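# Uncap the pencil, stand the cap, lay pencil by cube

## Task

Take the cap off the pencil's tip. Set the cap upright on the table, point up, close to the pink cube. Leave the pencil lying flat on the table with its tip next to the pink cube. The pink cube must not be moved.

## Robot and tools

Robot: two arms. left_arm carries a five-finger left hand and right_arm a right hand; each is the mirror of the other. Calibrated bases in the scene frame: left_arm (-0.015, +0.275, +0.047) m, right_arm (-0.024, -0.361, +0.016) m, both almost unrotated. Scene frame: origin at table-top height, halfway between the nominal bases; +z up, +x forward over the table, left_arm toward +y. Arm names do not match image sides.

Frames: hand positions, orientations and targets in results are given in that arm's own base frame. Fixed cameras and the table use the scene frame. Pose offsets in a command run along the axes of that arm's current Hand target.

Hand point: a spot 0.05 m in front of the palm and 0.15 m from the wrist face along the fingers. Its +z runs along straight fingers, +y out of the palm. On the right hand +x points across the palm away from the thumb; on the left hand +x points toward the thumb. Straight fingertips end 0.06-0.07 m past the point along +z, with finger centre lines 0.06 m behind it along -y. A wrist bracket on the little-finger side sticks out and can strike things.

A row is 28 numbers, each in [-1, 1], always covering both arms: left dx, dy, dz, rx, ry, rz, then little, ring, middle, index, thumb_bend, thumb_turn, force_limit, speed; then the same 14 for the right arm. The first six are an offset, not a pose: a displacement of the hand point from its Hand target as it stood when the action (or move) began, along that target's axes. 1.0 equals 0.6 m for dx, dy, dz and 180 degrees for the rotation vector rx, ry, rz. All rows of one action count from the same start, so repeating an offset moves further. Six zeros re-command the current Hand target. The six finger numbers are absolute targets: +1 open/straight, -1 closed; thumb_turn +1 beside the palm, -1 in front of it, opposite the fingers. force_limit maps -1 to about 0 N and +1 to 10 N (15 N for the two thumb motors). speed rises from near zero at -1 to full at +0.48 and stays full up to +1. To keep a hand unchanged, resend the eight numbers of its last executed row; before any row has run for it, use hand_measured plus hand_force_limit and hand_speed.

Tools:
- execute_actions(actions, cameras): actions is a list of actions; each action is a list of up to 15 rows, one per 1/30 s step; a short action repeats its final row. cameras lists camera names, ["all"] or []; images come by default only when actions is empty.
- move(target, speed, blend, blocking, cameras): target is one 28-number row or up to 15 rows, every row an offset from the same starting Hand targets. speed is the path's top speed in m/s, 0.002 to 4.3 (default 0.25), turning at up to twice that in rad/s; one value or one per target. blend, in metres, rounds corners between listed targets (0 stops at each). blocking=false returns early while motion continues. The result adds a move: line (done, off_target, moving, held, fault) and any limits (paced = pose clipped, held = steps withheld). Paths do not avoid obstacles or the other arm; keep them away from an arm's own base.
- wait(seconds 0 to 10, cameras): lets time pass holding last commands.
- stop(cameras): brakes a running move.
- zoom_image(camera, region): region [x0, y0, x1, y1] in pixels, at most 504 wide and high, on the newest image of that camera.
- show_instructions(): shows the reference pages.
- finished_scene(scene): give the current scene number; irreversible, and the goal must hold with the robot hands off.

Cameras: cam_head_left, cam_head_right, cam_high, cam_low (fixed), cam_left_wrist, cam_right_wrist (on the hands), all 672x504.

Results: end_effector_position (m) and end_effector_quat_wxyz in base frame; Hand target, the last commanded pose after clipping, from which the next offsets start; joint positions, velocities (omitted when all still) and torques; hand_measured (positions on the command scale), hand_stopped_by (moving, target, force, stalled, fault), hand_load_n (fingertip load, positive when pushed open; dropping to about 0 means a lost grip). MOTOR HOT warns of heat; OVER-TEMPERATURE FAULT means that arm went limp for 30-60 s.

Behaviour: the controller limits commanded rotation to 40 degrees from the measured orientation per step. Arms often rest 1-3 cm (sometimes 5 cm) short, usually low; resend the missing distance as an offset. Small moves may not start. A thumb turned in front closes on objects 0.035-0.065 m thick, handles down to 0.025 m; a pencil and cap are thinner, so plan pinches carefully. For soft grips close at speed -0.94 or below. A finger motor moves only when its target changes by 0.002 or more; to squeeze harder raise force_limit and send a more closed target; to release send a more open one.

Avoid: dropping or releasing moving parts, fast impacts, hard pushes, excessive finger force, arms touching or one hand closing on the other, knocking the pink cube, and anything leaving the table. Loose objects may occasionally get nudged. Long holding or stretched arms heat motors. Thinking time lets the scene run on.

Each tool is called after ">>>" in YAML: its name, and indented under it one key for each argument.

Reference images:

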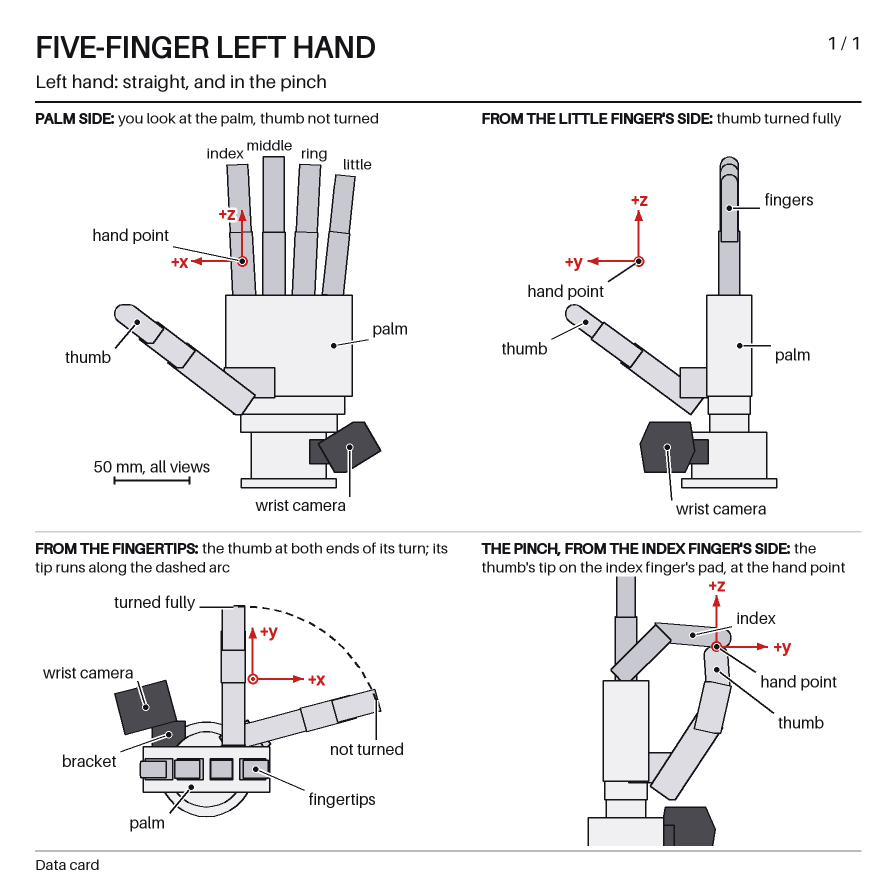

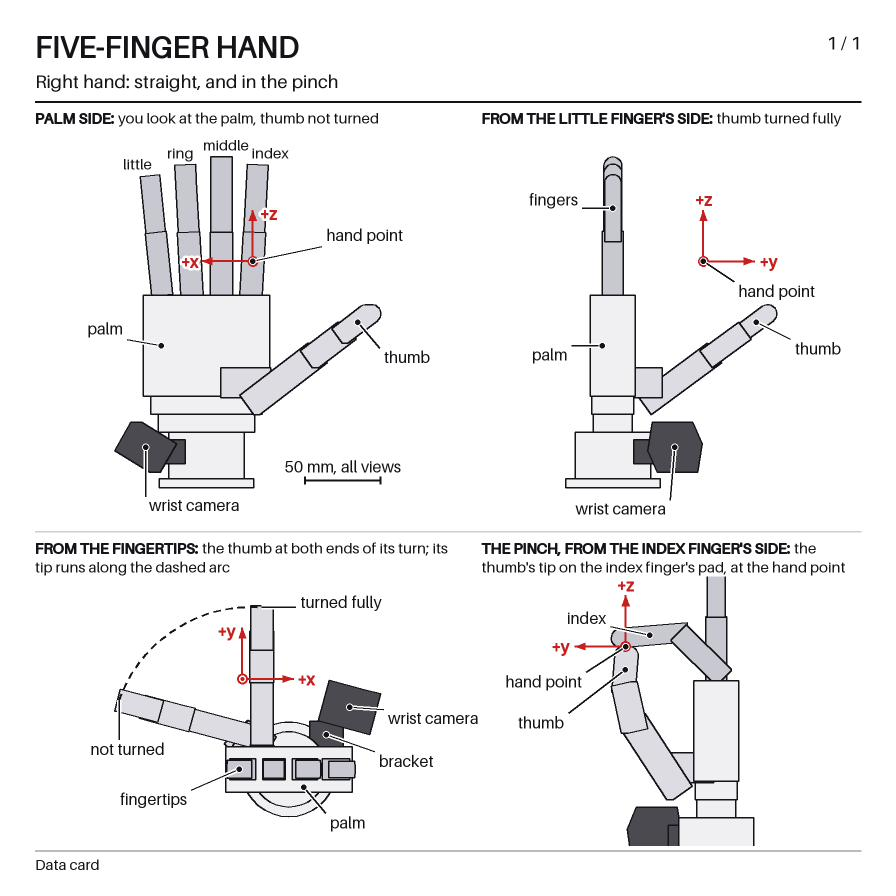

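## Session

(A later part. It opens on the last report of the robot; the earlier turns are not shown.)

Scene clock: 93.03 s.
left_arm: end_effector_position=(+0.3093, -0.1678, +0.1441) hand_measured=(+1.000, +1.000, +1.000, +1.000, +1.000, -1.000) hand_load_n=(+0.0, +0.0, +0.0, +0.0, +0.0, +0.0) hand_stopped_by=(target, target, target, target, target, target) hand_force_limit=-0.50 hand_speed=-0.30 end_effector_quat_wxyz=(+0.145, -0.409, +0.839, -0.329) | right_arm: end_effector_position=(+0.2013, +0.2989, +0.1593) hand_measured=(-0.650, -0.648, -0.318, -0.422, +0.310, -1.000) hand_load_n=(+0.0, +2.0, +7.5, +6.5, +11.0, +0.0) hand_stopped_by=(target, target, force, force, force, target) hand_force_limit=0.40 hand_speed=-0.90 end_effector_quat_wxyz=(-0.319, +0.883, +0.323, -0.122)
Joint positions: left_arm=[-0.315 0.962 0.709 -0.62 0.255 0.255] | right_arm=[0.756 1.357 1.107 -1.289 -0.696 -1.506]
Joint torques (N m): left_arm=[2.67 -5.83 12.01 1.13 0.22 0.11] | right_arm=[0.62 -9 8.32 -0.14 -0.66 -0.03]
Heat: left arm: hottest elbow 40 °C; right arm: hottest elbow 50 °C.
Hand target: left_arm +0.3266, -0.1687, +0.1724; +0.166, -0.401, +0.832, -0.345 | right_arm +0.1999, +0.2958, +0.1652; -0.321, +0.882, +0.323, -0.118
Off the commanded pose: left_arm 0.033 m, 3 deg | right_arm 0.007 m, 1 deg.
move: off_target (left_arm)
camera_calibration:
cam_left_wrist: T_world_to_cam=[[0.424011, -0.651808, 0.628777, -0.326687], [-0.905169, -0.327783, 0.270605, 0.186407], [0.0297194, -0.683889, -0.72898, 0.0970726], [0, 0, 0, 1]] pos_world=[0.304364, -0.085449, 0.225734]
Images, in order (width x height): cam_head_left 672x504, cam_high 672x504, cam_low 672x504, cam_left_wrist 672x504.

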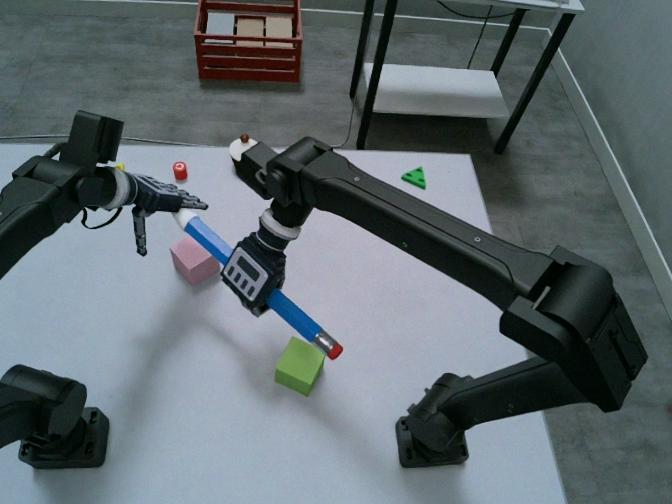

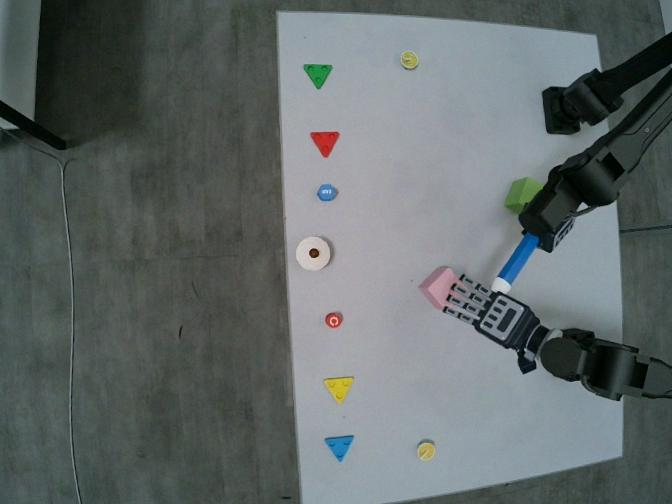

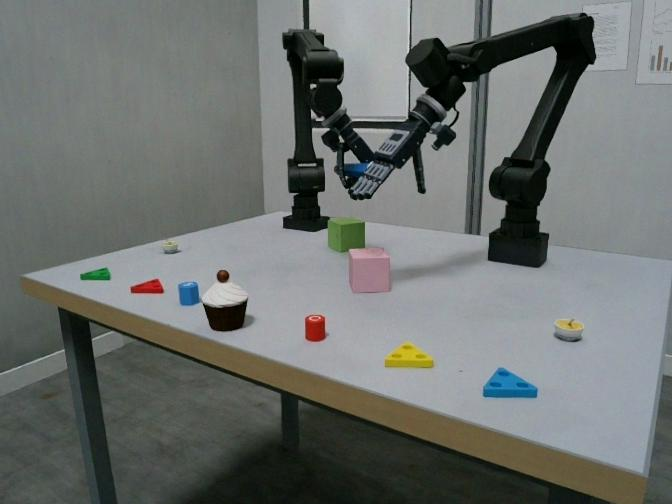

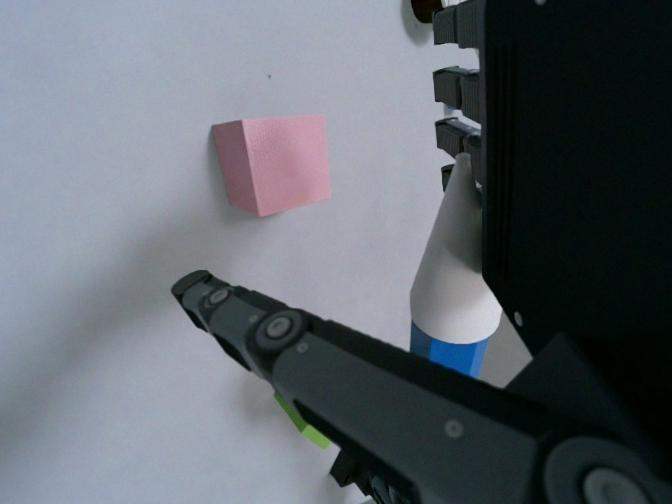

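>>> move:
  target:
    - [0.066,-0.0748,0.0098,0,0.0212,0.0212, 1,1,1,1,1.0,-1,-0.5,-0.3, 0,0,0,0,0,0, -0.65,-0.65,-0.66,-0.65,-0.6,-1,0.4,-0.9]
    - [0.064,-0.1297,-0.0533,0,0.0212,0.0212, 1,1,1,1,1.0,-1,-0.5,-0.3, 0,0,0,0,0,0, -0.65,-0.65,-0.66,-0.65,-0.6,-1,0.4,-0.9]
  speed: 0.15
  blend: 0.01
  cameras: ["cam_left_wrist","cam_head_left"]

Scene clock: 100.97 s.
left_arm: end_effector_position=(+0.3169, -0.2108, +0.2245) hand_measured=(+1.000, +1.000, +1.000, +1.000, +1.000, -1.000) hand_load_n=(+0.0, +0.0, +0.0, +0.0, +0.0, +0.0) hand_stopped_by=(target, target, target, target, target, target) hand_force_limit=-0.50 hand_speed=-0.30 end_effector_quat_wxyz=(+0.138, -0.365, +0.857, -0.338) | right_arm: end_effector_position=(+0.2013, +0.2987, +0.1592) hand_measured=(-0.650, -0.650, -0.318, -0.422, +0.310, -1.000) hand_load_n=(+0.0, +0.5, +7.5, +7.5, +11.0, +0.0) hand_stopped_by=(target, target, force, force, force, target) hand_force_limit=0.40 hand_speed=-0.90 end_effector_quat_wxyz=(-0.318, +0.883, +0.323, -0.122)
Joint positions: left_arm=[-0.427 0.999 0.941 -0.797 0.237 0.249] | right_arm=[0.756 1.357 1.107 -1.289 -0.695 -1.506]
Joint torques (N m): left_arm=[1.32 -5.66 12.36 1.16 0.02 -0.21] | right_arm=[0.5 -8.64 8.42 -0.05 -0.68 -0.03]
Heat: left arm: hottest elbow 41 °C; right arm: hottest elbow 48 °C.
Hand target: left_arm +0.3279, -0.2191, +0.2502; +0.150, -0.361, +0.850, -0.352 | right_arm +0.2000, +0.2957, +0.1652; -0.321, +0.882, +0.323, -0.118
Off the commanded pose: left_arm 0.029 m, 2 deg | right_arm 0.007 m, 1 deg.
move: off_target (left_arm)
camera_calibration:
cam_left_wrist: T_world_to_cam=[[0.347679, -0.691341, 0.633378, -0.393682], [-0.937344, -0.240101, 0.252462, 0.190152], [-0.0224625, -0.681469, -0.731502, 0.143682], [0, 0, 0, 1]] pos_world=[0.318341, -0.128598, 0.306447]
Images, in order (width x height): cam_head_left 672x504, cam_left_wrist 672x504.

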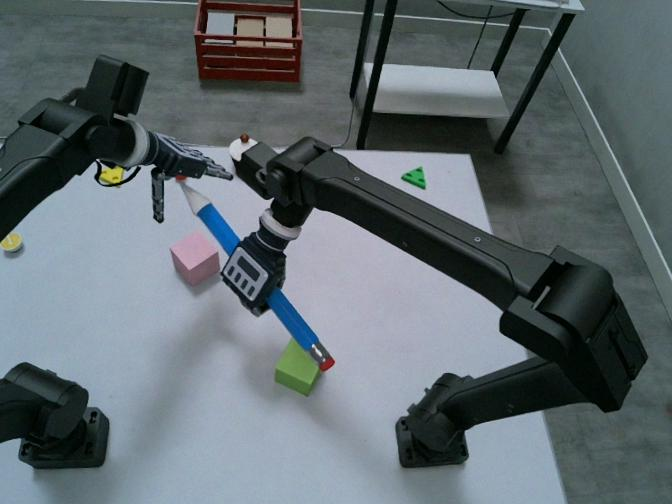

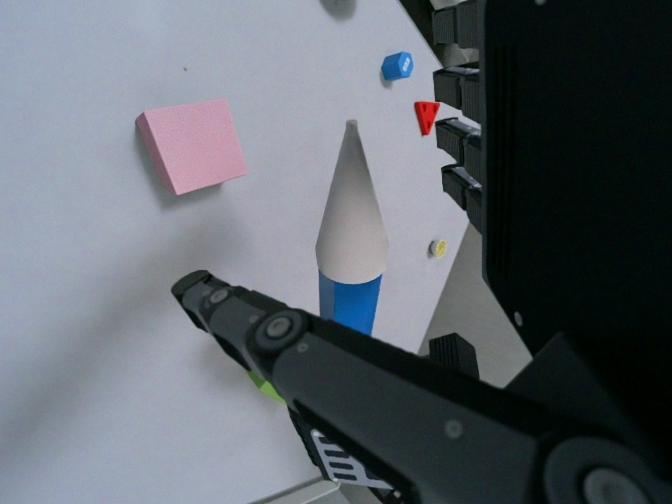

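>>> zoom_image:
  camera: "cam_head_left"
  region: [150, 160, 370, 390]

>>> wait:
  seconds: 0.1
  cameras: ["cam_head_right","cam_high","cam_low"]

>>> zoom_image:
  camera: "cam_high"
  region: [440, 180, 600, 340]

>>> zoom_image:
  camera: "cam_low"
  region: [300, 100, 450, 220]

Scaled by 2.191 from the camera's 672x504 image, which has a finer 960x720 frame.

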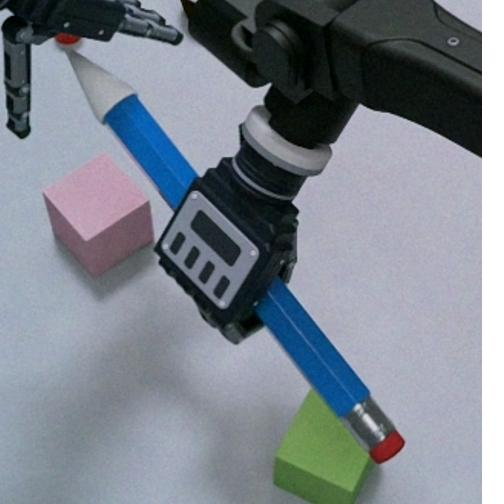

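Scene clock: 105.17 s.
left_arm: end_effector_position=(+0.3168, -0.2107, +0.2245) hand_measured=(+1.000, +1.000, +1.000, +1.000, +1.000, -1.000) hand_load_n=(+0.0, +0.0, -0.5, +0.0, +0.0, +0.0) hand_stopped_by=(target, target, target, target, target, target) hand_force_limit=-0.50 hand_speed=-0.30 end_effector_quat_wxyz=(+0.138, -0.365, +0.857, -0.338) | right_arm: end_effector_position=(+0.2013, +0.2987, +0.1592) hand_measured=(-0.650, -0.650, -0.318, -0.422, +0.310, -1.000) hand_load_n=(+0.0, +0.5, +8.0, +7.0, +11.0, +0.0) hand_stopped_by=(target, target, force, force, force, target) hand_force_limit=0.40 hand_speed=-0.90 end_effector_quat_wxyz=(-0.318, +0.883, +0.323, -0.122)
Joint positions: left_arm=[-0.427 0.999 0.941 -0.798 0.237 0.249] | right_arm=[0.756 1.357 1.107 -1.289 -0.695 -1.506]
Joint torques (N m): left_arm=[1.32 -5.66 12.36 1.16 0.02 -0.21] | right_arm=[0.67 -9.11 8.49 -0.06 -0.68 -0.02]
Heat: left arm: hottest elbow 42 °C; right arm: hottest elbow 48 °C.
Hand target: left_arm +0.3279, -0.2191, +0.2502; +0.149, -0.361, +0.850, -0.352 | right_arm +0.2000, +0.2957, +0.1652; -0.321, +0.882, +0.323, -0.118
Off the commanded pose: left_arm 0.029 m, 2 deg | right_arm 0.007 m, 1 deg.
wait: 0.10 s; at rest from the start
Images, in order (width x height): cam_head_right 672x504, cam_high 672x504, cam_low 672x504.

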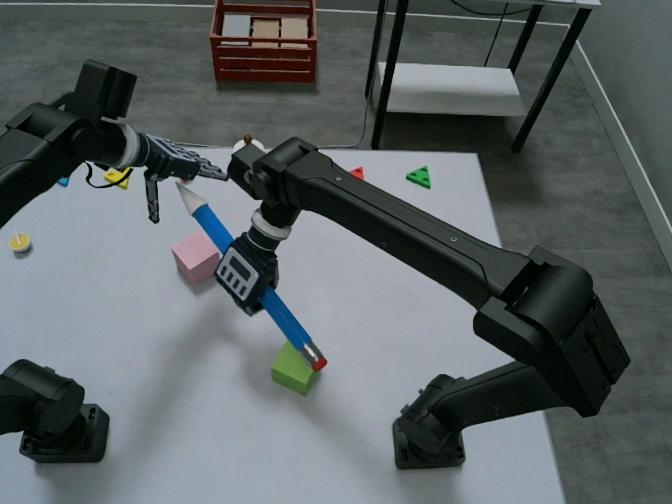

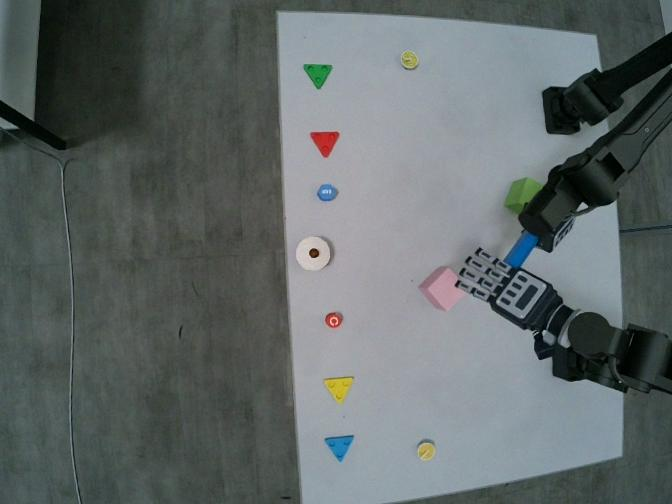

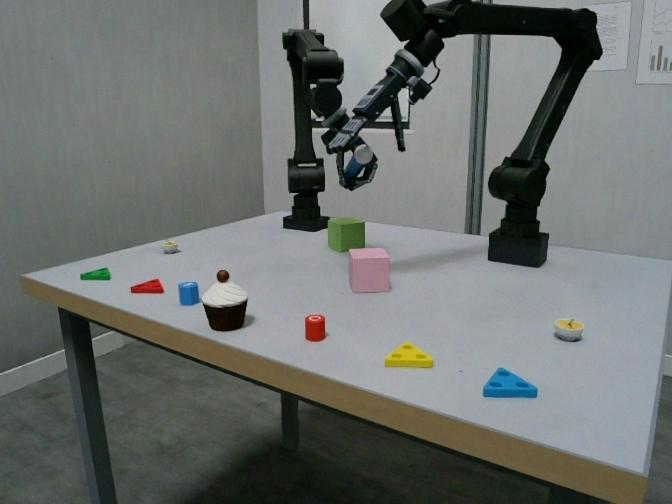

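Scaled by 3.150 from the camera's 672x504 image, which has a finer 960x720 frame.

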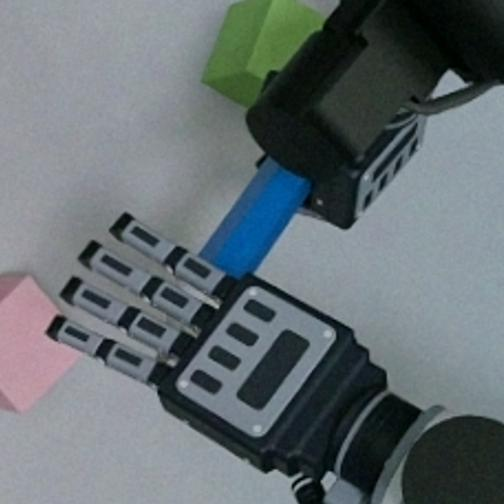

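Scaled by 3.360 from the camera's 672x504 image, which has a finer 960x720 frame.

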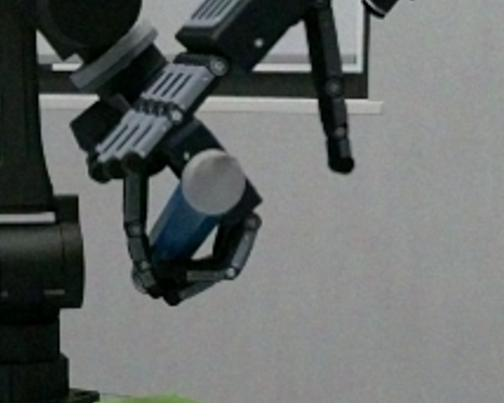

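>>> move:
  target: [0.06,0.026,-0.0223,0.0017,-0.0965,0.106, 1,1,1,1,1.0,-1,-0.5,-0.3, 0,0,0,0,0,0, -0.65,-0.65,-0.66,-0.65,-0.6,-1,0.4,-0.9]
  speed: 0.15
  cameras: ["cam_left_wrist","cam_head_left"]

Scene clock: 116.67 s.
left_arm: end_effector_position=(+0.2904, -0.2290, +0.2492) hand_measured=(+1.000, +1.000, +1.000, +1.000, +1.000, -1.000) hand_load_n=(+0.0, -0.5, +0.0, -0.5, +0.0, +0.0) hand_stopped_by=(target, target, target, target, target, target) hand_force_limit=-0.50 hand_speed=-0.30 end_effector_quat_wxyz=(+0.329, -0.273, +0.865, -0.262) | right_arm: end_effector_position=(+0.2013, +0.2987, +0.1592) hand_measured=(-0.650, -0.650, -0.318, -0.422, +0.310, -1.000) hand_load_n=(+0.0, +0.0, +7.5, +7.5, +11.0, +0.0) hand_stopped_by=(target, target, force, force, force, target) hand_force_limit=0.40 hand_speed=-0.90 end_effector_quat_wxyz=(-0.318, +0.883, +0.323, -0.122)
Joint positions: left_arm=[-0.807 0.897 0.917 -0.772 -0.331 0.297] | right_arm=[0.756 1.357 1.107 -1.289 -0.695 -1.506]
Joint torques (N m): left_arm=[1.08 -5.66 7.36 2.11 -0.33 0.02] | right_arm=[0.56 -9.23 8.32 -0.18 -0.67 -0.01]
Heat: left arm: hottest elbow 42 °C; right arm: hottest elbow 46 °C.
Hand target: left_arm +0.2883, -0.2307, +0.2487; +0.333, -0.264, +0.865, -0.267 | right_arm +0.2000, +0.2957, +0.1652; -0.321, +0.882, +0.323, -0.118
Off the commanded pose: left_arm 0.003 m, 1 deg | right_arm 0.007 m, 1 deg.
move: done
camera_calibration:
cam_left_wrist: T_world_to_cam=[[0.147338, -0.865673, 0.478438, -0.355852], [-0.95917, -0.243122, -0.144516, 0.259333], [0.241422, -0.43761, -0.866148, 0.161468], [0, 0, 0, 1]] pos_world=[0.262193, -0.174341, 0.347586]
Images, in order (width x height): cam_head_left 672x504, cam_left_wrist 672x504.

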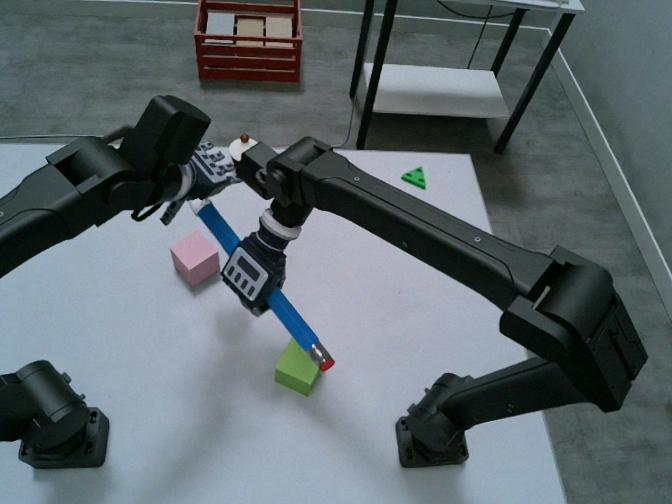

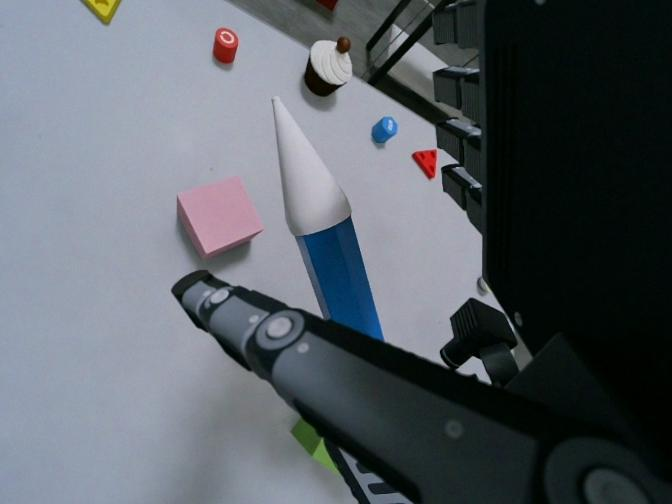

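>>> move:
  target: [-0.0065,0.0038,0.0952,0,0,0, 1,1,1,1,1.0,-1,-0.5,-0.3, 0,0,0,0,0,0, -0.65,-0.65,-0.66,-0.65,-0.6,-1,0.4,-0.9]
  speed: 0.12
  cameras: ["cam_left_wrist"]

Scene clock: 122.57 s.
left_arm: end_effector_position=(+0.2943, -0.2348, +0.2485) hand_measured=(+1.000, +1.000, +1.000, +1.000, +1.000, -1.000) hand_load_n=(-0.5, +0.0, +0.0, +0.0, +0.0, +0.0) hand_stopped_by=(target, target, target, target, target, target) hand_force_limit=-0.50 hand_speed=-0.30 end_effector_quat_wxyz=(+0.331, -0.269, +0.862, -0.273) | right_arm: end_effector_position=(+0.2013, +0.2987, +0.1592) hand_measured=(-0.650, -0.650, -0.318, -0.422, +0.310, -1.000) hand_load_n=(+0.0, +0.5, +7.5, +7.5, +11.0, +0.0) hand_stopped_by=(target, target, force, force, force, target) hand_force_limit=0.40 hand_speed=-0.90 end_effector_quat_wxyz=(-0.318, +0.883, +0.323, -0.122)
Joint positions: left_arm=[-0.807 0.902 0.909 -0.737 -0.322 0.305] | right_arm=[0.756 1.357 1.107 -1.289 -0.695 -1.506]
Joint torques (N m): left_arm=[1.85 -5.19 8.43 1.29 -0.31 -0.1] | right_arm=[0.5 -9 8.35 -0.17 -0.69 -0.04]
Heat: left arm: hottest elbow 42 °C; right arm: hottest elbow 46 °C.
Hand target: left_arm +0.2932, -0.2332, +0.2496; +0.331, -0.269, +0.863, -0.271 (not the last commanded pose) | right_arm +0.2000, +0.2957, +0.1652; -0.321, +0.882, +0.323, -0.118
Off the commanded pose: left_arm 0.052 m, 1 deg | right_arm 0.007 m, 1 deg.
move: held (left_arm; a check stopped the path); limits=held
pose unreachable (left arm): on one or more control steps of this call, first in action 0 (counted from 0), this arm could not follow its commanded pose, so it was not sent that pose on those steps. It may still have moved: this result reports where it is.
cause: moving toward the commanded pose would bring a part of the arm too close to another arm (a part of this arm just beyond joint 6 (wrist roll) and a part of the right arm just beyond its joint 4 (wrist pitch), 4 mm apart when this arm was first held).
camera_calibration:
cam_left_wrist: T_world_to_cam=[[0.130233, -0.860122, 0.493183, -0.358343], [-0.960001, -0.233743, -0.154149, 0.266317], [0.247865, -0.453381, -0.856159, 0.149283], [0, 0, 0, 1]] pos_world=[0.265331, -0.178287, 0.345592]
Images, in order (width x height): cam_left_wrist 672x504.

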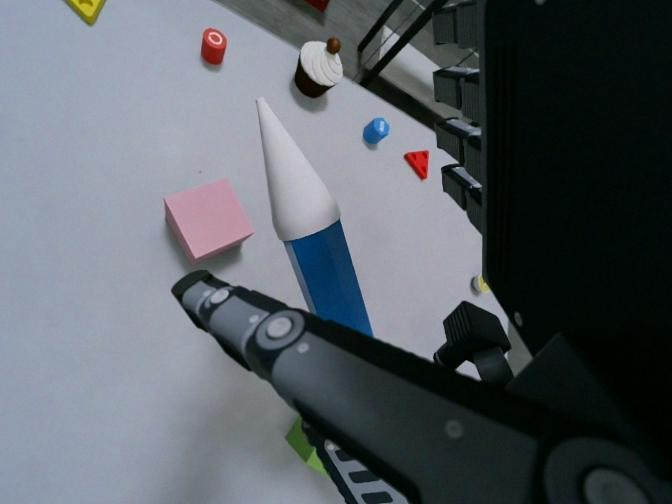

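>>> move:
  target: [-0.0065,0.0787,-0.0415,0.1655,0.0014,0.0032, 1,1,1,1,1.0,-1,-0.5,-0.3, 0,0,0,0,0,0, -0.65,-0.65,-0.66,-0.65,-0.6,-1,0.4,-0.9]
  speed: 0.15
  cameras: ["cam_left_wrist","cam_head_left"]

Scene clock: 130.37 s.
left_arm: end_effector_position=(+0.2620, -0.1932, +0.2373) hand_measured=(+1.000, +1.000, +1.000, +1.000, +1.000, -1.000) hand_load_n=(+0.0, +0.0, +0.0, +0.0, +0.5, +0.0) hand_stopped_by=(target, target, target, target, target, target) hand_force_limit=-0.50 hand_speed=-0.30 end_effector_quat_wxyz=(+0.381, -0.173, +0.770, -0.483) | right_arm: end_effector_position=(+0.2013, +0.2987, +0.1592) hand_measured=(-0.650, -0.650, -0.318, -0.422, +0.310, -1.000) hand_load_n=(+0.0, +0.5, +7.5, +7.0, +11.0, +0.0) hand_stopped_by=(target, target, force, force, force, target) hand_force_limit=0.40 hand_speed=-0.90 end_effector_quat_wxyz=(-0.318, +0.883, +0.323, -0.122)
Joint positions: left_arm=[-0.569 0.409 0.475 -0.314 0.109 0.475] | right_arm=[0.756 1.357 1.107 -1.289 -0.695 -1.506]
Joint torques (N m): left_arm=[2.67 -0.91 7.71 2.56 0.06 0.07] | right_arm=[0.15 -8.88 8.35 -0.18 -0.66 0.01]
Heat: left arm: hottest elbow 42 °C; right arm: hottest elbow 45 °C.
Hand target: left_arm +0.2643, -0.1901, +0.2363; +0.389, -0.170, +0.766, -0.483 | right_arm +0.2000, +0.2957, +0.1652; -0.321, +0.882, +0.323, -0.118
Off the commanded pose: left_arm 0.004 m, 1 deg | right_arm 0.007 m, 1 deg.
move: done
camera_calibration:
cam_left_wrist: T_world_to_cam=[[-0.242716, -0.643706, 0.725763, -0.228656], [-0.910814, -0.106309, -0.398893, 0.313141], [0.333925, -0.757853, -0.560494, 0.0150865], [0, 0, 0, 1]] pos_world=[0.224677, -0.102464, 0.299315]
Images, in order (width x height): cam_head_left 672x504, cam_left_wrist 672x504.

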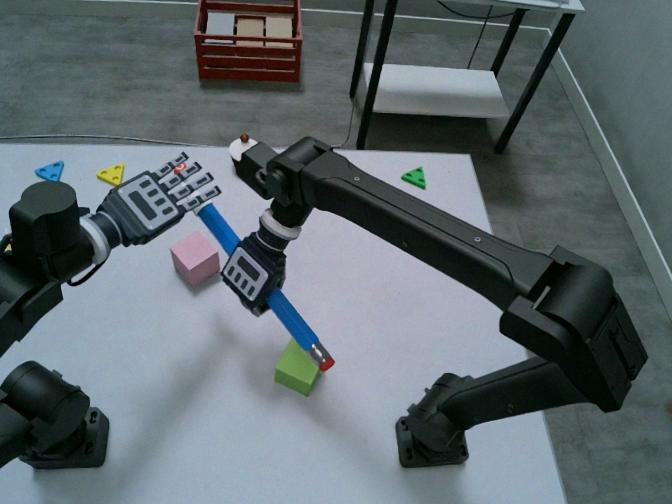

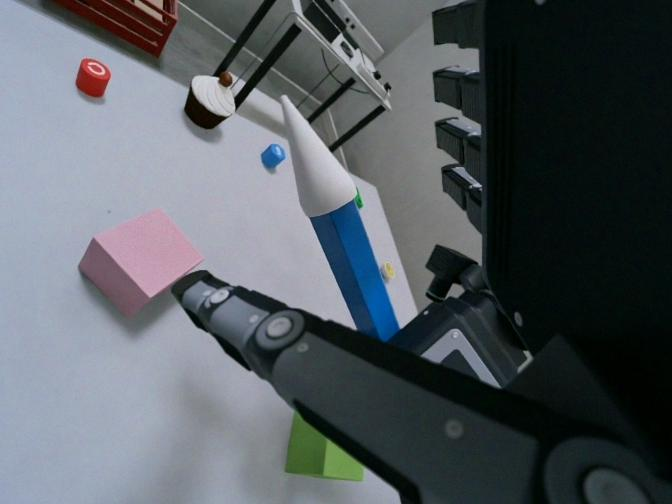

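>>> move:
  target: [-0.0133,-0.003,0.049,0,0.0223,-0.04, 1,1,1,1,1.0,-1,-0.5,-0.3, 0,0,0,0,0,0, -0.65,-0.65,-0.66,-0.65,-0.6,-1,0.4,-0.9]
  speed: 0.15
  cameras: ["cam_left_wrist"]

Scene clock: 137.30 s.
left_arm: end_effector_position=(+0.2820, -0.2018, +0.2133) hand_measured=(+1.000, +1.000, +1.000, +1.000, +1.000, -1.000) hand_load_n=(-0.5, +0.0, +0.0, +0.0, +0.0, +0.0) hand_stopped_by=(target, target, target, target, target, target) hand_force_limit=-0.50 hand_speed=-0.30 end_effector_quat_wxyz=(+0.319, -0.200, +0.780, -0.500) | right_arm: end_effector_position=(+0.2013, +0.2987, +0.1592) hand_measured=(-0.650, -0.650, -0.318, -0.422, +0.310, -1.000) hand_load_n=(+0.0, +0.5, +7.5, +7.0, +11.0, +0.0) hand_stopped_by=(target, target, force, force, force, target) hand_force_limit=0.40 hand_speed=-0.90 end_effector_quat_wxyz=(-0.318, +0.883, +0.323, -0.122)
Joint positions: left_arm=[-0.446 0.553 0.475 -0.236 0.293 0.411] | right_arm=[0.756 1.357 1.107 -1.289 -0.695 -1.506]
Joint torques (N m): left_arm=[2.67 -0.91 10.93 2.58 0.13 -0.21] | right_arm=[0.26 -9.05 8.47 -0.03 -0.68 0]
Heat: left arm: hottest elbow 41 °C; right arm: hottest elbow 44 °C.
Hand target: left_arm +0.2916, -0.2037, +0.2346; +0.331, -0.201, +0.767, -0.512 | right_arm +0.2000, +0.2957, +0.1652; -0.321, +0.882, +0.323, -0.118
Off the commanded pose: left_arm 0.023 m, 2 deg | right_arm 0.007 m, 1 deg.
move: off_target (left_arm)
camera_calibration:
cam_left_wrist: T_world_to_cam=[[-0.171909, -0.591416, 0.787829, -0.234443], [-0.95585, -0.0933353, -0.278638, 0.310512], [0.238323, -0.800947, -0.54926, 0.00429776], [0, 0, 0, 1]] pos_world=[0.255475, -0.106229, 0.273582]
Images, in order (width x height): cam_left_wrist 672x504.

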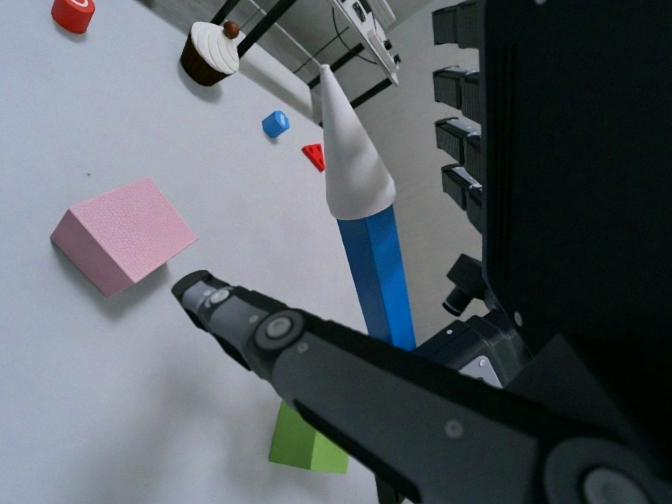

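>>> move:
  target:
    - [-0.016,-0.0633,-0.0167,0,0,0, 1,1,1,1,1.0,-1,-0.5,-0.3, 0,0,0,0,0,0, -0.65,-0.65,-0.66,-0.65,-0.6,-1,0.4,-0.9]
    - [0.005,0,0.0865,0,0,0, 1,1,1,1,1.0,-1,-0.5,-0.3, 0,0,0,0,0,0, -0.65,-0.65,-0.66,-0.65,-0.6,-1,0.4,-0.9]
  speed: 0.12
  cameras: ["cam_left_wrist"]

Scene clock: 141.80 s.
left_arm: end_effector_position=(+0.3284, -0.2352, +0.2257) hand_measured=(+1.000, +1.000, +1.000, +1.000, +1.000, -1.000) hand_load_n=(+0.0, +0.0, +0.0, +0.0, +0.0, +0.5) hand_stopped_by=(target, target, target, target, target, target) hand_force_limit=-0.50 hand_speed=-0.30 end_effector_quat_wxyz=(+0.336, -0.200, +0.767, -0.509) | right_arm: end_effector_position=(+0.2013, +0.2987, +0.1592) hand_measured=(-0.650, -0.650, -0.318, -0.422, +0.310, -1.000) hand_load_n=(+0.0, +0.5, +7.5, +7.0, +11.0, +0.0) hand_stopped_by=(target, target, force, force, force, target) hand_force_limit=0.40 hand_speed=-0.90 end_effector_quat_wxyz=(-0.318, +0.883, +0.323, -0.122)
Joint positions: left_arm=[-0.499 0.753 0.543 -0.055 0.226 0.389] | right_arm=[0.756 1.357 1.107 -1.289 -0.695 -1.506]
Joint torques (N m): left_arm=[1.03 -2.67 7.72 2.45 -0.09 -0.21] | right_arm=[0.97 -9 8.5 -0.17 -0.68 0]
Heat: left arm: hottest elbow 41 °C; right arm: hottest elbow 44 °C.
Hand target: left_arm +0.3265, -0.2395, +0.2204; +0.331, -0.201, +0.767, -0.512 | right_arm +0.2000, +0.2957, +0.1652; -0.321, +0.882, +0.323, -0.118
Off the commanded pose: left_arm 0.007 m, 1 deg | right_arm 0.007 m, 1 deg.
move: done
camera_calibration:
cam_left_wrist: T_world_to_cam=[[-0.192295, -0.578386, 0.792775, -0.247446], [-0.942773, -0.115361, -0.312843, 0.353514], [0.272399, -0.807565, -0.523104, -0.0453132], [0, 0, 0, 1]] pos_world=[0.298044, -0.138931, 0.28306]
Images, in order (width x height): cam_left_wrist 672x504.

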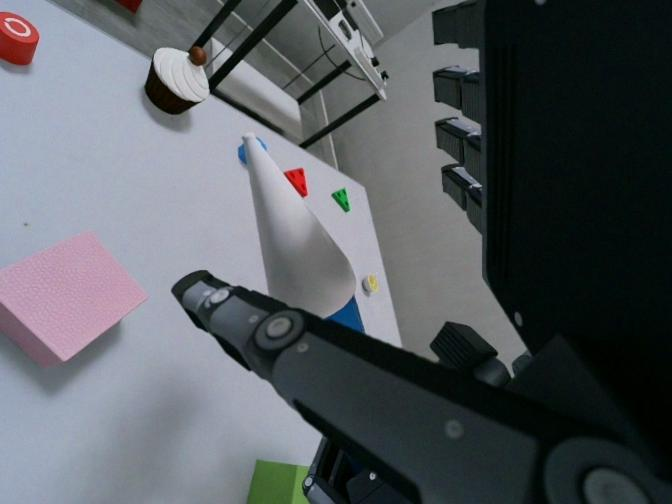

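>>> move:
  target: [0.01,0,0,0,0,0, 1,1,-0.1,-0.1,0.8,-1,-0.6,-0.7, 0,0,0,0,0,0, -0.65,-0.65,-0.66,-0.65,-0.6,-1,0.4,-0.9]
  speed: 0.12
  cameras: ["cam_left_wrist"]

Scene clock: 144.50 s.
left_arm: end_effector_position=(+0.3250, -0.2396, +0.2231) hand_measured=(+1.000, +1.000, -0.100, -0.100, +0.800, -1.000) hand_load_n=(+0.0, +0.0, +0.0, +0.0, +0.0, +0.0) hand_stopped_by=(target, target, target, target, target, target) hand_force_limit=-0.60 hand_speed=-0.70 end_effector_quat_wxyz=(+0.335, -0.200, +0.767, -0.509) | right_arm: end_effector_position=(+0.2013, +0.2987, +0.1592) hand_measured=(-0.650, -0.650, -0.318, -0.422, +0.310, -1.000) hand_load_n=(+0.0, +0.5, +7.5, +7.0, +11.0, +0.0) hand_stopped_by=(target, target, force, force, force, target) hand_force_limit=0.40 hand_speed=-0.90 end_effector_quat_wxyz=(-0.318, +0.883, +0.323, -0.122)
Joint positions: left_arm=[-0.522 0.753 0.537 -0.051 0.203 0.382] | right_arm=[0.756 1.357 1.107 -1.289 -0.695 -1.506]
Joint torques (N m): left_arm=[0.97 -3.02 7.6 2.47 -0.09 -0.2] | right_arm=[0.5 -9.29 8.42 -0.06 -0.65 -0.03]
Heat: left arm: hottest elbow 41 °C; right arm: hottest elbow 44 °C.
Hand target: left_arm +0.3222, -0.2434, +0.2185; +0.331, -0.201, +0.767, -0.512 | right_arm +0.2000, +0.2957, +0.1652; -0.321, +0.882, +0.323, -0.118
Off the commanded pose: left_arm 0.006 m, 1 deg | right_arm 0.007 m, 1 deg.
move: done
camera_calibration:
cam_left_wrist: T_world_to_cam=[[-0.190132, -0.579111, 0.792768, -0.249437], [-0.943553, -0.115287, -0.310511, 0.348682], [0.271216, -0.807056, -0.524502, -0.0485424], [0, 0, 0, 1]] pos_world=[0.294739, -0.14343, 0.280555]
Images, in order (width x height): cam_left_wrist 672x504.

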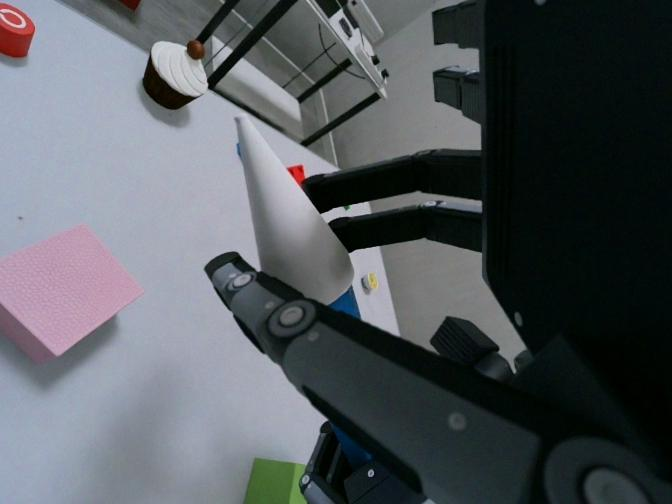

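Good position. Close gently, then firmly.

>>> move:
  target: [0,0,0,0,0,0, 1,1,-0.5,-0.5,0.3,-1,-0.5,-0.8, 0,0,0,0,0,0, -0.65,-0.65,-0.66,-0.65,-0.6,-1,0.4,-0.9]
  speed: 0.12

>>> move:
  target: [0,0,0,0,0,0, 1,1,-0.7,-0.7,0.0,-1,0.5,-0.9, 0,0,0,0,0,0, -0.65,-0.65,-0.66,-0.65,-0.6,-1,0.4,-0.9]
  speed: 0.12
  cameras: ["cam_left_wrist","cam_right_wrist","cam_head_left"]

Scene clock: 145.97 s.
left_arm: end_effector_position=(+0.3250, -0.2396, +0.2231) hand_measured=(+1.000, +1.000, -0.226, -0.190, +0.756, -1.000) hand_load_n=(-0.5, +0.0, +6.5, +1.0, +7.0, +0.0) hand_stopped_by=(target, target, force, force, force, target) hand_force_limit=-0.50 hand_speed=-0.80 end_effector_quat_wxyz=(+0.335, -0.200, +0.767, -0.509) | right_arm: end_effector_position=(+0.2014, +0.2987, +0.1592) hand_measured=(-0.650, -0.650, -0.318, -0.422, +0.310, -1.000) hand_load_n=(+0.0, +0.5, +7.5, +7.0, +11.0, +0.0) hand_stopped_by=(target, target, force, force, force, target) hand_force_limit=0.40 hand_speed=-0.90 end_effector_quat_wxyz=(-0.318, +0.883, +0.323, -0.122)
Joint positions: left_arm=[-0.522 0.753 0.537 -0.051 0.203 0.382] | right_arm=[0.756 1.357 1.107 -1.289 -0.695 -1.506]
Joint torques (N m): left_arm=[1.03 -3.08 7.6 2.48 -0.09 -0.21] | right_arm=[0.56 -9.11 8.39 -0.14 -0.69 -0.02]
Heat: left arm: hottest elbow 41 °C; right arm: hottest elbow 44 °C.
Hand target: left_arm +0.3223, -0.2434, +0.2185; +0.331, -0.201, +0.767, -0.512 | right_arm +0.2000, +0.2957, +0.1652; -0.321, +0.882, +0.323, -0.118
Off the commanded pose: left_arm 0.007 m, 1 deg | right_arm 0.007 m, 1 deg.
move: done

Scene clock: 146.47 s.
left_arm: end_effector_position=(+0.3250, -0.2396, +0.2231) hand_measured=(+1.000, +1.000, -0.232, -0.214, +0.754, -1.000) hand_load_n=(+0.0, +0.0, +5.0, +8.5, +13.0, -1.5) hand_stopped_by=(target, target, force, force, force, target) hand_force_limit=0.50 hand_speed=-0.90 end_effector_quat_wxyz=(+0.335, -0.200, +0.767, -0.509) | right_arm: end_effector_position=(+0.2014, +0.2987, +0.1592) hand_measured=(-0.650, -0.650, -0.318, -0.422, +0.310, -1.000) hand_load_n=(+0.0, +0.5, +7.5, +7.0, +10.5, +0.0) hand_stopped_by=(target, target, force, force, force, target) hand_force_limit=0.40 hand_speed=-0.90 end_effector_quat_wxyz=(-0.318, +0.883, +0.324, -0.122)
Joint positions: left_arm=[-0.522 0.753 0.537 -0.051 0.203 0.382] | right_arm=[0.756 1.357 1.107 -1.289 -0.695 -1.507]
Joint torques (N m): left_arm=[1.03 -3.02 7.61 2.47 -0.09 -0.2] | right_arm=[0.15 -8.94 8.42 -0.17 -0.71 -0.01]
Heat: left arm: hottest elbow 41 °C; right arm: hottest elbow 44 °C.
Hand target: left_arm +0.3223, -0.2434, +0.2185; +0.331, -0.201, +0.767, -0.512 | right_arm +0.2000, +0.2957, +0.1652; -0.321, +0.882, +0.323, -0.118
Off the commanded pose: left_arm 0.007 m, 1 deg | right_arm 0.007 m, 1 deg.
move: done
camera_calibration:
cam_left_wrist: T_world_to_cam=[[-0.189843, -0.578879, 0.793006, -0.249556], [-0.943635, -0.11547, -0.310194, 0.34859], [0.271133, -0.807196, -0.524329, -0.0485869], [0, 0, 0, 1]] pos_world=[0.294739, -0.14343, 0.280554]
cam_right_wrist: T_world_to_cam=[[0.711437, -0.397241, -0.579704, 0.0615217], [-0.265338, -0.91569, 0.301842, 0.27056], [-0.650733, -0.0609242, -0.756859, 0.385098], [0, 0, 0, 1]] pos_world=[0.278617, 0.295649, 0.245463]
Images, in order (width x height): cam_head_left 672x504, cam_left_wrist 672x504, cam_right_wrist 672x504.

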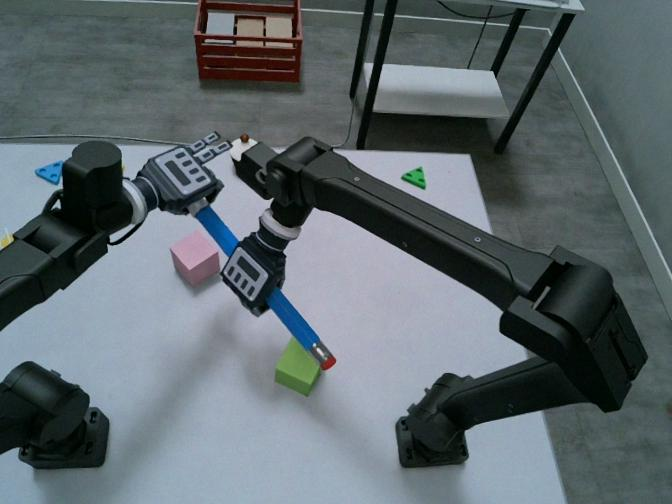

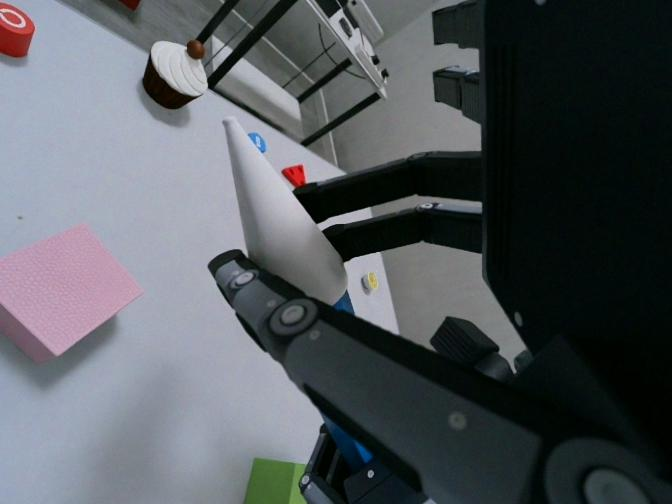

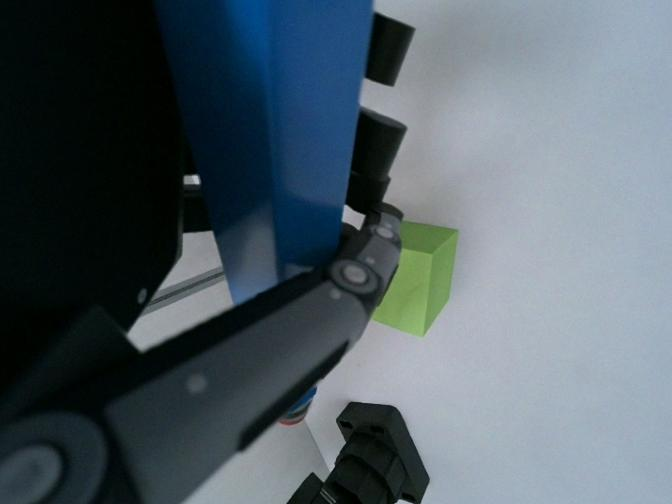

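>>> move:
  target: [0,0,0,0,0,0, 1,1,-0.7,-0.7,0.0,-1,0.5,-0.9, 0,0,0,0,0,0, -0.65,-0.65,-0.8,-0.8,-0.8,-1,0.65,-0.92]
  speed: 0.12

>>> move:
  target: [-0.07,0,0,0,0,0, 1,1,-0.7,-0.7,0.0,-1,0.5,-0.9, 0,0,0,0,0,0, -0.65,-0.65,-0.8,-0.8,-0.8,-1,0.65,-0.92]
  speed: 0.05
  cameras: ["cam_left_wrist","cam_right_wrist"]

Scene clock: 148.53 s.
left_arm: end_effector_position=(+0.3250, -0.2396, +0.2231) hand_measured=(+1.000, +1.000, -0.232, -0.214, +0.754, -1.000) hand_load_n=(+0.0, +0.0, +5.0, +8.5, +13.0, -1.0) hand_stopped_by=(target, target, force, force, force, target) hand_force_limit=0.50 hand_speed=-0.90 end_effector_quat_wxyz=(+0.335, -0.200, +0.767, -0.509) | right_arm: end_effector_position=(+0.2014, +0.2987, +0.1592) hand_measured=(-0.650, -0.650, -0.322, -0.426, +0.308, -1.000) hand_load_n=(+0.0, +0.5, +9.0, +8.5, +11.5, +0.5) hand_stopped_by=(target, target, force, force, force, target) hand_force_limit=0.65 hand_speed=-0.92 end_effector_quat_wxyz=(-0.318, +0.883, +0.324, -0.122)
Joint positions: left_arm=[-0.522 0.753 0.537 -0.051 0.203 0.382] | right_arm=[0.756 1.357 1.107 -1.289 -0.695 -1.507]
Joint torques (N m): left_arm=[1.08 -3.02 7.6 2.48 -0.08 -0.2] | right_arm=[0.32 -8.82 8.44 -0.1 -0.67 0.02]
Heat: left arm: hottest elbow 41 °C; right arm: hottest elbow 44 °C.
Hand target: left_arm +0.3223, -0.2434, +0.2185; +0.331, -0.201, +0.767, -0.512 | right_arm +0.2000, +0.2957, +0.1652; -0.321, +0.882, +0.323, -0.118
Off the commanded pose: left_arm 0.006 m, 1 deg | right_arm 0.007 m, 1 deg.
move: done

Scene clock: 149.83 s.
left_arm: end_effector_position=(+0.3371, -0.2197, +0.2120) hand_measured=(+1.000, +1.000, -0.232, -0.214, +0.754, -1.000) hand_load_n=(+0.0, +0.0, +4.5, +8.5, +13.0, +0.0) hand_stopped_by=(target, target, force, force, force, target) hand_force_limit=0.50 hand_speed=-0.90 end_effector_quat_wxyz=(+0.311, -0.208, +0.772, -0.513) | right_arm: end_effector_position=(+0.2014, +0.2987, +0.1592) hand_measured=(-0.650, -0.648, -0.322, -0.426, +0.308, -1.000) hand_load_n=(+0.0, +1.5, +9.0, +8.0, +11.5, +0.0) hand_stopped_by=(target, target, force, force, force, target) hand_force_limit=0.65 hand_speed=-0.92 end_effector_quat_wxyz=(-0.318, +0.883, +0.324, -0.122)
Joint positions: left_arm=[-0.396 0.788 0.537 -0.052 0.35 0.389] | right_arm=[0.756 1.357 1.107 -1.289 -0.695 -1.507]
Joint torques (N m): left_arm=[3.14 -2.9 11.37 1.61 -0.02 0.21] | right_arm=[0.67 -9.23 8.43 -0.23 -0.66 -0.01]
Heat: left arm: hottest elbow 41 °C; right arm: hottest elbow 44 °C.
Hand target: left_arm +0.3517, -0.2162, +0.2312; +0.331, -0.201, +0.767, -0.512 | right_arm +0.2000, +0.2957, +0.1652; -0.321, +0.882, +0.323, -0.118
Off the commanded pose: left_arm 0.024 m, 2 deg | right_arm 0.007 m, 1 deg.
move: off_target (left_arm)
camera_calibration:
cam_left_wrist: T_world_to_cam=[[-0.162475, -0.562745, 0.810506, -0.236298], [-0.95885, -0.103779, -0.264267, 0.35691], [0.232829, -0.82009, -0.522727, -0.0318917], [0, 0, 0, 1]] pos_world=[0.311256, -0.12209, 0.26917]
cam_right_wrist: T_world_to_cam=[[0.711712, -0.396953, -0.579565, 0.0613262], [-0.265144, -0.915808, 0.301651, 0.270588], [-0.650512, -0.0610207, -0.757041, 0.38511], [0, 0, 0, 1]] pos_world=[0.278617, 0.29565, 0.245463]
Images, in order (width x height): cam_left_wrist 672x504, cam_right_wrist 672x504.

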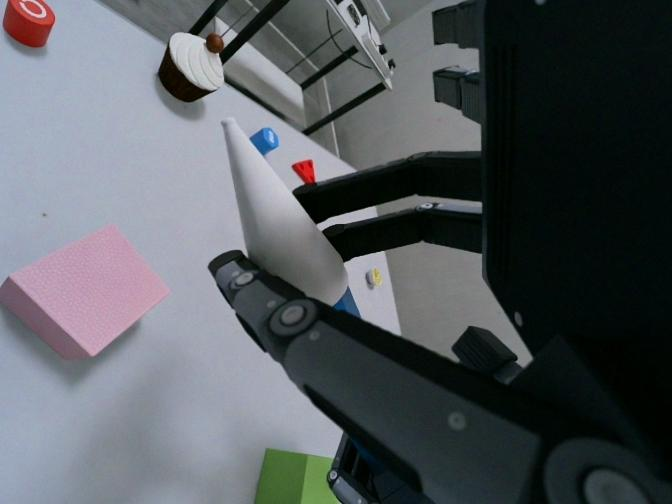

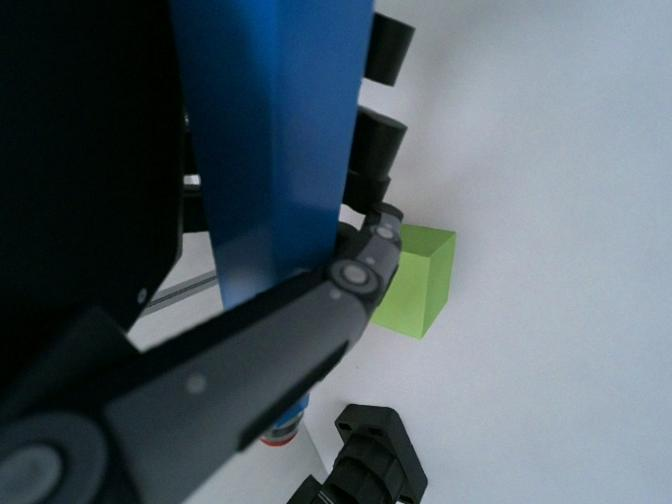

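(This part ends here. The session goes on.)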